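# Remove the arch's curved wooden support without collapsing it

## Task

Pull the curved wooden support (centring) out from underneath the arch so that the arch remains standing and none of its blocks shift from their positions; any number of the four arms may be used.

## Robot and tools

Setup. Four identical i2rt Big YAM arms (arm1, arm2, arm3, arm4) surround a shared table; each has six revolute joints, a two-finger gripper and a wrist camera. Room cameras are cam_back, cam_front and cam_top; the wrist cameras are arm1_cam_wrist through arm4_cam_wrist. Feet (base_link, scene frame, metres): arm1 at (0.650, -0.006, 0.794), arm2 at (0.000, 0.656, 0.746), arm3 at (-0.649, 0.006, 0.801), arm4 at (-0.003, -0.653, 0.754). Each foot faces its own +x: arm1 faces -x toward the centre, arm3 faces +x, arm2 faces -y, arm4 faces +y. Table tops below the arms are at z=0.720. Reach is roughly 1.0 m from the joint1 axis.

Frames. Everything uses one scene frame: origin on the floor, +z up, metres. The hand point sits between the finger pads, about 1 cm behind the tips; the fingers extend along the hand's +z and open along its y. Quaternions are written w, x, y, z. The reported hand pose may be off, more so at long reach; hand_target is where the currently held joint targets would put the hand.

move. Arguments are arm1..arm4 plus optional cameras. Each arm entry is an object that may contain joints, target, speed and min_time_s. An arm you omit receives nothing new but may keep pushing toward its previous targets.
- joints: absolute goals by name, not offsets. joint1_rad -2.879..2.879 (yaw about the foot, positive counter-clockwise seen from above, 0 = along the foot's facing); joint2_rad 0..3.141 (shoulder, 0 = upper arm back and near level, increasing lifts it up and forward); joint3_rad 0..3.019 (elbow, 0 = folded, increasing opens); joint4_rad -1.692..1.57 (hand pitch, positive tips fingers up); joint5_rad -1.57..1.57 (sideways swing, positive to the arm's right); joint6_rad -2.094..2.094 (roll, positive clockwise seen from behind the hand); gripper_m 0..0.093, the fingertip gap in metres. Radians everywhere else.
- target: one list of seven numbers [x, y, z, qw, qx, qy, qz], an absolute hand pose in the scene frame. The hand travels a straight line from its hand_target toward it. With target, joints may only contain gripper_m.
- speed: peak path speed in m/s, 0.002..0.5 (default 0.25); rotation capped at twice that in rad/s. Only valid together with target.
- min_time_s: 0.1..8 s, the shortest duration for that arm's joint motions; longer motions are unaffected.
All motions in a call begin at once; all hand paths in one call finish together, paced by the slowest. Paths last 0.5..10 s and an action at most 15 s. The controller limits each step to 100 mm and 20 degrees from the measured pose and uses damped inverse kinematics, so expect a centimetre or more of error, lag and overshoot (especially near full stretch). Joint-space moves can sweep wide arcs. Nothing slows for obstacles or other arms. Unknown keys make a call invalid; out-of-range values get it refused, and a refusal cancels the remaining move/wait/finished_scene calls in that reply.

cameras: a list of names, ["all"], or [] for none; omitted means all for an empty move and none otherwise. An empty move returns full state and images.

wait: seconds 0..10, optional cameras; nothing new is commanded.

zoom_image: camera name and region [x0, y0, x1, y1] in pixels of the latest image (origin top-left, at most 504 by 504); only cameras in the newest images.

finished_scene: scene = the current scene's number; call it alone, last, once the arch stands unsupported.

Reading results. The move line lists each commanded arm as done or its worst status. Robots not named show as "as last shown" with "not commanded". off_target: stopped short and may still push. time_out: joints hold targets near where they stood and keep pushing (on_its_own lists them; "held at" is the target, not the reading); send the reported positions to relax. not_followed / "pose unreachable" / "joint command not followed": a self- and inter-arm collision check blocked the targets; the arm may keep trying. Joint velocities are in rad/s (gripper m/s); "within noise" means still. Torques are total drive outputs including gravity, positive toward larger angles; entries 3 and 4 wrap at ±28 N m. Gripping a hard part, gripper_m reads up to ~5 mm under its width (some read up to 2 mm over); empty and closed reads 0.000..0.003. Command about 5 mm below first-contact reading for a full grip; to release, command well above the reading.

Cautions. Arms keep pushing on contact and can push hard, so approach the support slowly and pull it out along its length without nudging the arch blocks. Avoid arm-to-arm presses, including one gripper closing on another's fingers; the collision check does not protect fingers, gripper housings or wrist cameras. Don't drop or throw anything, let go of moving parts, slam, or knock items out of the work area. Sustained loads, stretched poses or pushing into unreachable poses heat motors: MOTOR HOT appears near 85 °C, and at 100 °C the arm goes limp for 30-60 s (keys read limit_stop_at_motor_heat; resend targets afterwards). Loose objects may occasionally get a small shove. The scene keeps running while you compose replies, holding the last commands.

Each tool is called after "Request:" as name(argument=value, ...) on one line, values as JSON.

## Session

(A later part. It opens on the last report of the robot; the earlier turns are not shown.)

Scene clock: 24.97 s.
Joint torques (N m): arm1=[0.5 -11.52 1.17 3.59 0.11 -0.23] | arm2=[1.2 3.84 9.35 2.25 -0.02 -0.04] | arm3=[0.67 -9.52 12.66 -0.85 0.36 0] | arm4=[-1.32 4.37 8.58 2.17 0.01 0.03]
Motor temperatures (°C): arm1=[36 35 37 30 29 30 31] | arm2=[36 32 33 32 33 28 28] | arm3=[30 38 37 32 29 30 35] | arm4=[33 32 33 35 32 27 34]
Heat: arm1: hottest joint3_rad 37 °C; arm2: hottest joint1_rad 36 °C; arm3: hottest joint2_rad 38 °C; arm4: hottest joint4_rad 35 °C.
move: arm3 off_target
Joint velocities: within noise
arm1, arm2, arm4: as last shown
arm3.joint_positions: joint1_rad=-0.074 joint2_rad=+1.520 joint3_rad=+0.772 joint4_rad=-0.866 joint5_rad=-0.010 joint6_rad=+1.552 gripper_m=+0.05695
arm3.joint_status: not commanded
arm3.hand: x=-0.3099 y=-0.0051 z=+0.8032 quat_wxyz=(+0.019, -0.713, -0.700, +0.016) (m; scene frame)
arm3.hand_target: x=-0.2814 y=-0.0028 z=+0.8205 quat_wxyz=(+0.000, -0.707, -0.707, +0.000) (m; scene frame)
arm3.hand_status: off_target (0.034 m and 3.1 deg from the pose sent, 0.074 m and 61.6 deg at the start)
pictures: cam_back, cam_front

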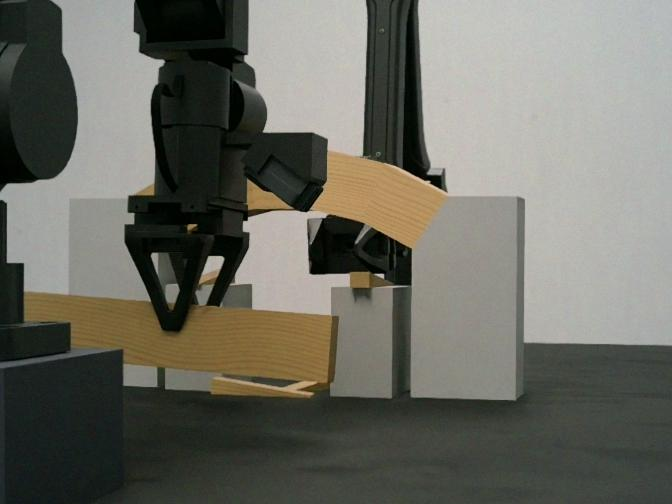

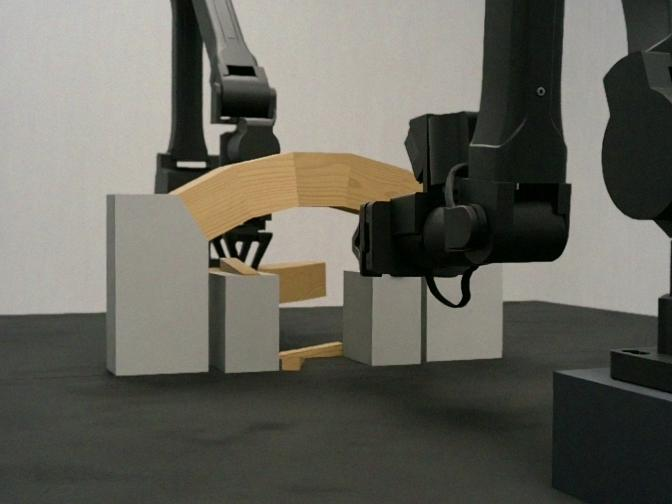

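Request:
move(arm3={"target": [-0.30, -0.003, 0.785, 0.0, 0.7071, 0.7071, 0.0], "speed": 0.08}, cameras=["cam_back"])

Scene clock: 26.67 s.
Joint torques (N m): arm1=[0.56 -11.69 1.17 3.6 0.11 -0.22] | arm2=[1.2 3.84 9.33 2.26 0 -0.05] | arm3=[0.38 -9.76 7.64 0.21 0.34 -0.01] | arm4=[-0.85 4.01 8.68 2.07 0.01 0.07]
Motor temperatures (°C): arm1=[36 35 37 30 29 30 31] | arm2=[36 32 33 32 33 28 28] | arm3=[30 38 37 32 29 30 35] | arm4=[33 32 33 35 32 27 34]
Heat: arm1: hottest joint3_rad 37 °C; arm2: hottest joint1_rad 36 °C; arm3: hottest joint2_rad 38 °C; arm4: hottest joint4_rad 35 °C.
move: arm3 done
Joint velocities: within noise
arm1, arm2, arm4: as last shown
arm3.joint_positions: joint1_rad=-0.074 joint2_rad=+1.555 joint3_rad=+0.736 joint4_rad=-0.767 joint5_rad=-0.010 joint6_rad=+1.552 gripper_m=+0.05695
arm3.joint_status: not commanded
arm3.hand: x=-0.3089 y=-0.0053 z=+0.7818 quat_wxyz=(+0.009, -0.713, -0.701, +0.007) (m; scene frame)
arm3.hand_target: x=-0.3000 y=-0.0029 z=+0.7852 quat_wxyz=(+0.000, -0.707, -0.707, +0.000) (m; scene frame)
arm3.hand_status: done (0.010 m and 1.7 deg from the pose sent, 0.021 m and 3.1 deg at the start)
pictures: cam_back

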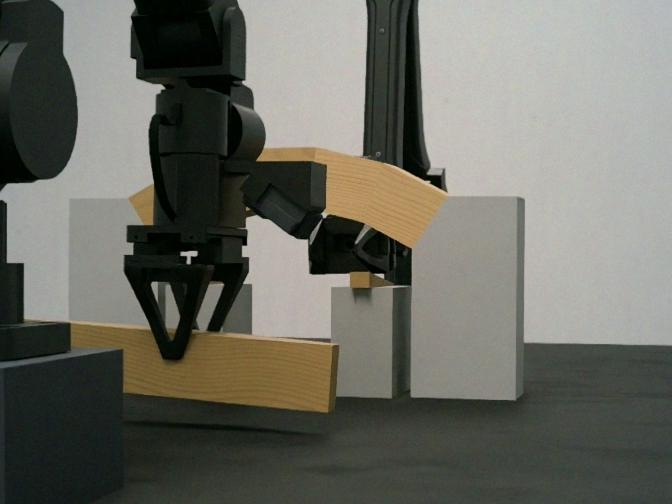

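Request:
move(arm3={"target": [-0.30, -0.003, 0.769, 0.0, 0.7071, 0.7071, 0.0], "speed": 0.06}, cameras=["cam_back"])

Scene clock: 27.83 s.
Joint torques (N m): arm1=[0.56 -11.63 1.17 3.58 0.11 -0.23] | arm2=[1.2 3.84 9.37 2.21 0.01 -0.06] | arm3=[0.5 -9.7 7.05 0.2 0.36 -0.02] | arm4=[-0.91 3.78 8.55 2.22 0 0.02]
Motor temperatures (°C): arm1=[36 35 37 30 29 30 31] | arm2=[36 32 33 32 33 28 28] | arm3=[30 38 37 32 29 30 35] | arm4=[33 32 33 35 32 27 33]
Heat: arm1: hottest joint3_rad 37 °C; arm2: hottest joint1_rad 36 °C; arm3: hottest joint2_rad 38 °C; arm4: hottest joint4_rad 35 °C.
move: arm3 done
Joint velocities: within noise
arm1, arm2, arm4: as last shown
arm3.joint_positions: joint1_rad=-0.074 joint2_rad=+1.593 joint3_rad=+0.726 joint4_rad=-0.716 joint5_rad=-0.010 joint6_rad=+1.552 gripper_m=+0.05695
arm3.joint_status: not commanded
arm3.hand: x=-0.3074 y=-0.0055 z=+0.7671 quat_wxyz=(+0.008, -0.713, -0.701, +0.005) (m; scene frame)
arm3.hand_target: x=-0.3001 y=-0.0029 z=+0.7691 quat_wxyz=(+0.000, -0.707, -0.707, +0.000) (m; scene frame)
arm3.hand_status: done (0.008 m and 1.5 deg from the pose sent, 0.016 m and 1.7 deg at the start)
pictures: cam_back

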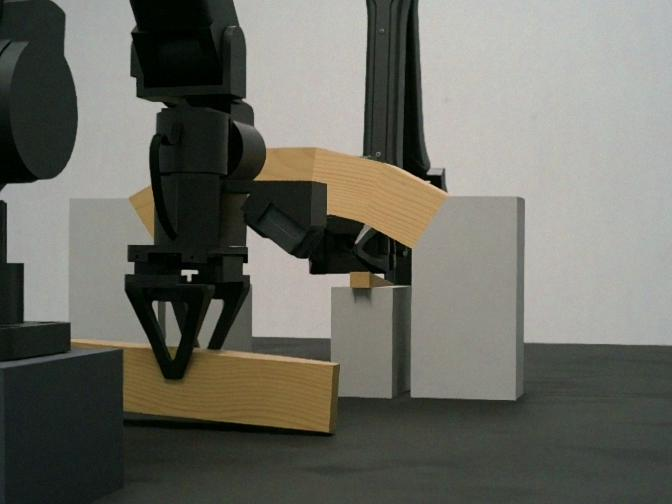

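Nearly touching. A few more millimetres, then release.

Request:
move(arm3={"target": [-0.30, -0.003, 0.760, 0.0, 0.7071, 0.7071, 0.0], "speed": 0.04}, cameras=["cam_back"])

Scene clock: 28.90 s.
Joint torques (N m): arm1=[0.56 -11.63 1.16 3.6 0.11 -0.22] | arm2=[1.14 3.84 9.36 2.24 -0.01 -0.07] | arm3=[0.5 -9.47 6.42 0.42 0.16 -0.01] | arm4=[-1.14 4.25 8.61 2 -0.01 -0.03]
Motor temperatures (°C): arm1=[36 35 37 30 29 30 31] | arm2=[36 32 33 32 33 28 28] | arm3=[30 38 37 32 29 30 35] | arm4=[33 32 33 35 32 27 33]
Heat: arm1: hottest joint3_rad 37 °C; arm2: hottest joint1_rad 36 °C; arm3: hottest joint2_rad 38 °C; arm4: hottest joint4_rad 35 °C.
move: arm3 done
Joint velocities: within noise
arm1, arm2, arm4: as last shown
arm3.joint_positions: joint1_rad=-0.074 joint2_rad=+1.607 joint3_rad=+0.726 joint4_rad=-0.692 joint5_rad=-0.005 joint6_rad=+1.552 gripper_m=+0.05695
arm3.joint_status: not commanded
arm3.hand: x=-0.3039 y=-0.0063 z=+0.7622 quat_wxyz=(+0.003, -0.713, -0.701, +0.004) (m; scene frame)
arm3.hand_target: x=-0.3000 y=-0.0030 z=+0.7601 quat_wxyz=(+0.000, -0.707, -0.707, +0.000) (m; scene frame)
arm3.hand_status: done (0.006 m and 1.1 deg from the pose sent, 0.011 m and 1.5 deg at the start)
pictures: cam_back

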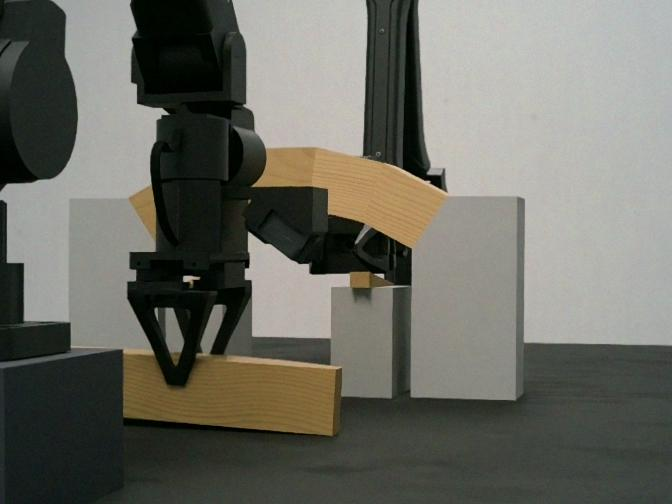

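Request:
move(arm3={"joints": {"gripper_m": 0.08}})

Request:
move(arm3={"target": [-0.305, -0.005, 0.86, 0.0, 0.7071, 0.7071, 0.0], "speed": 0.15}, cameras=["cam_back", "cam_top", "cam_front"])

Scene clock: 29.70 s.
Joint torques (N m): arm1=[0.5 -11.63 1.16 3.56 0.11 -0.22] | arm2=[1.14 3.72 9.37 2.32 -0.01 -0.06] | arm3=[0.62 -9.35 6.43 0.28 0.19 0] | arm4=[-0.56 3.96 8.75 2.02 0.02 0]
Motor temperatures (°C): arm1=[36 35 37 30 29 30 31] | arm2=[36 32 33 32 33 28 28] | arm3=[30 38 37 32 29 30 35] | arm4=[33 32 33 35 32 27 33]
Heat: arm1: hottest joint3_rad 37 °C; arm2: hottest joint1_rad 36 °C; arm3: hottest joint2_rad 38 °C; arm4: hottest joint4_rad 35 °C.
move: arm3 done
Joint velocities: within noise
arm1, arm2, arm4: as last shown
arm3.joint_positions: joint1_rad=-0.074 joint2_rad=+1.608 joint3_rad=+0.726 joint4_rad=-0.688 joint5_rad=-0.006 joint6_rad=+1.552 gripper_m=+0.07986
arm3.joint_status: all done
arm3.hand: x=-0.3029 y=-0.0062 z=+0.7621 quat_wxyz=(+0.002, -0.713, -0.701, +0.002) (m; scene frame)
arm3.hand_target: x=-0.3001 y=-0.0030 z=+0.7601 quat_wxyz=(+0.000, -0.707, -0.707, +0.000) (m; scene frame)
arm3.hand_status: not commanded
pictures: none

Scene clock: 31.17 s.
Joint torques (N m): arm1=[0.56 -11.58 1.18 3.59 0.11 -0.23] | arm2=[1.26 3.72 9.32 2.3 -0.01 -0.07] | arm3=[-0.15 -9.82 11.97 -0.7 0.2 -0.02] | arm4=[-1.14 4.13 8.49 2.19 -0.01 0.03]
Motor temperatures (°C): arm1=[36 35 37 30 29 30 31] | arm2=[36 32 33 32 33 28 28] | arm3=[30 38 37 32 29 30 35] | arm4=[33 32 33 35 32 27 33]
Heat: arm1: hottest joint3_rad 37 °C; arm2: hottest joint1_rad 36 °C; arm3: hottest joint2_rad 38 °C; arm4: hottest joint4_rad 35 °C.
move: arm3 off_target
Joint velocities: within noise
arm1, arm2, arm4: as last shown
arm3.joint_positions: joint1_rad=-0.074 joint2_rad=+1.402 joint3_rad=+0.772 joint4_rad=-0.985 joint5_rad=-0.006 joint6_rad=+1.546 gripper_m=+0.07994
arm3.joint_status: not commanded
arm3.hand: x=-0.3261 y=-0.0048 z=+0.8413 quat_wxyz=(+0.018, -0.711, -0.703, +0.018) (m; scene frame)
arm3.hand_target: x=-0.3059 y=-0.0050 z=+0.8600 quat_wxyz=(+0.000, -0.707, -0.707, +0.000) (m; scene frame)
arm3.hand_status: off_target (0.028 m and 3.0 deg from the pose sent, 0.098 m and 1.0 deg at the start)
pictures: cam_back, cam_front, cam_top

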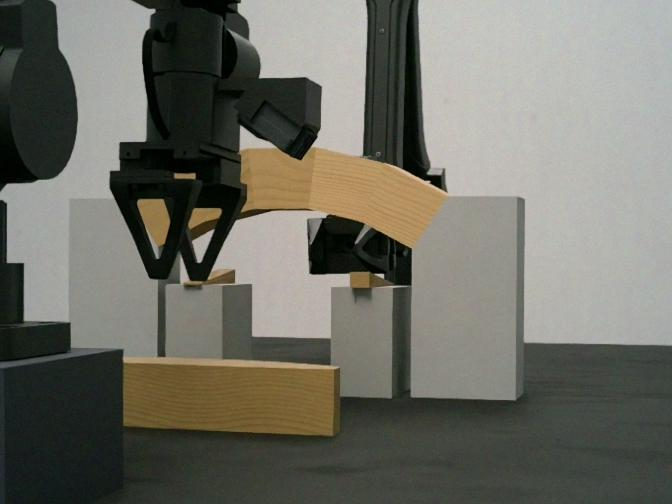

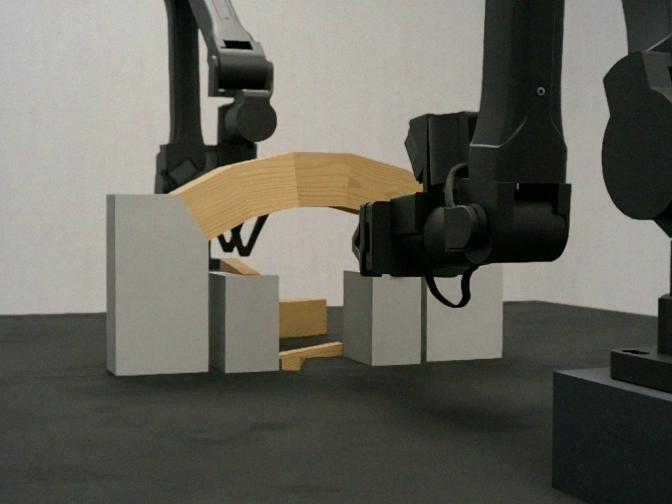

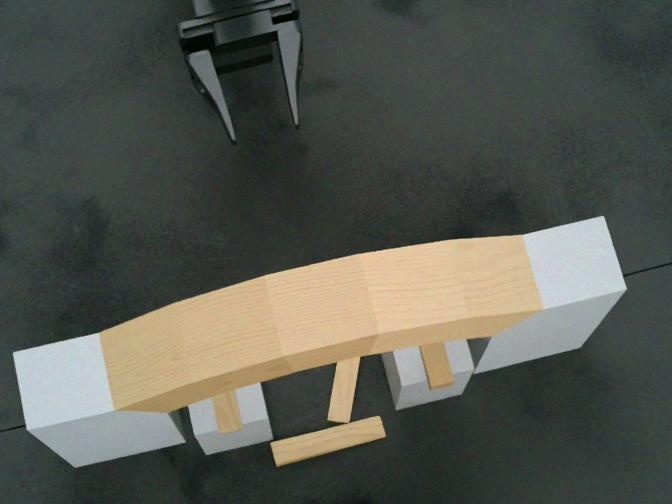

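Support is on the table, released; arch is intact.

Request:
finished_scene(scene=2)

The scene is finished: the task was done.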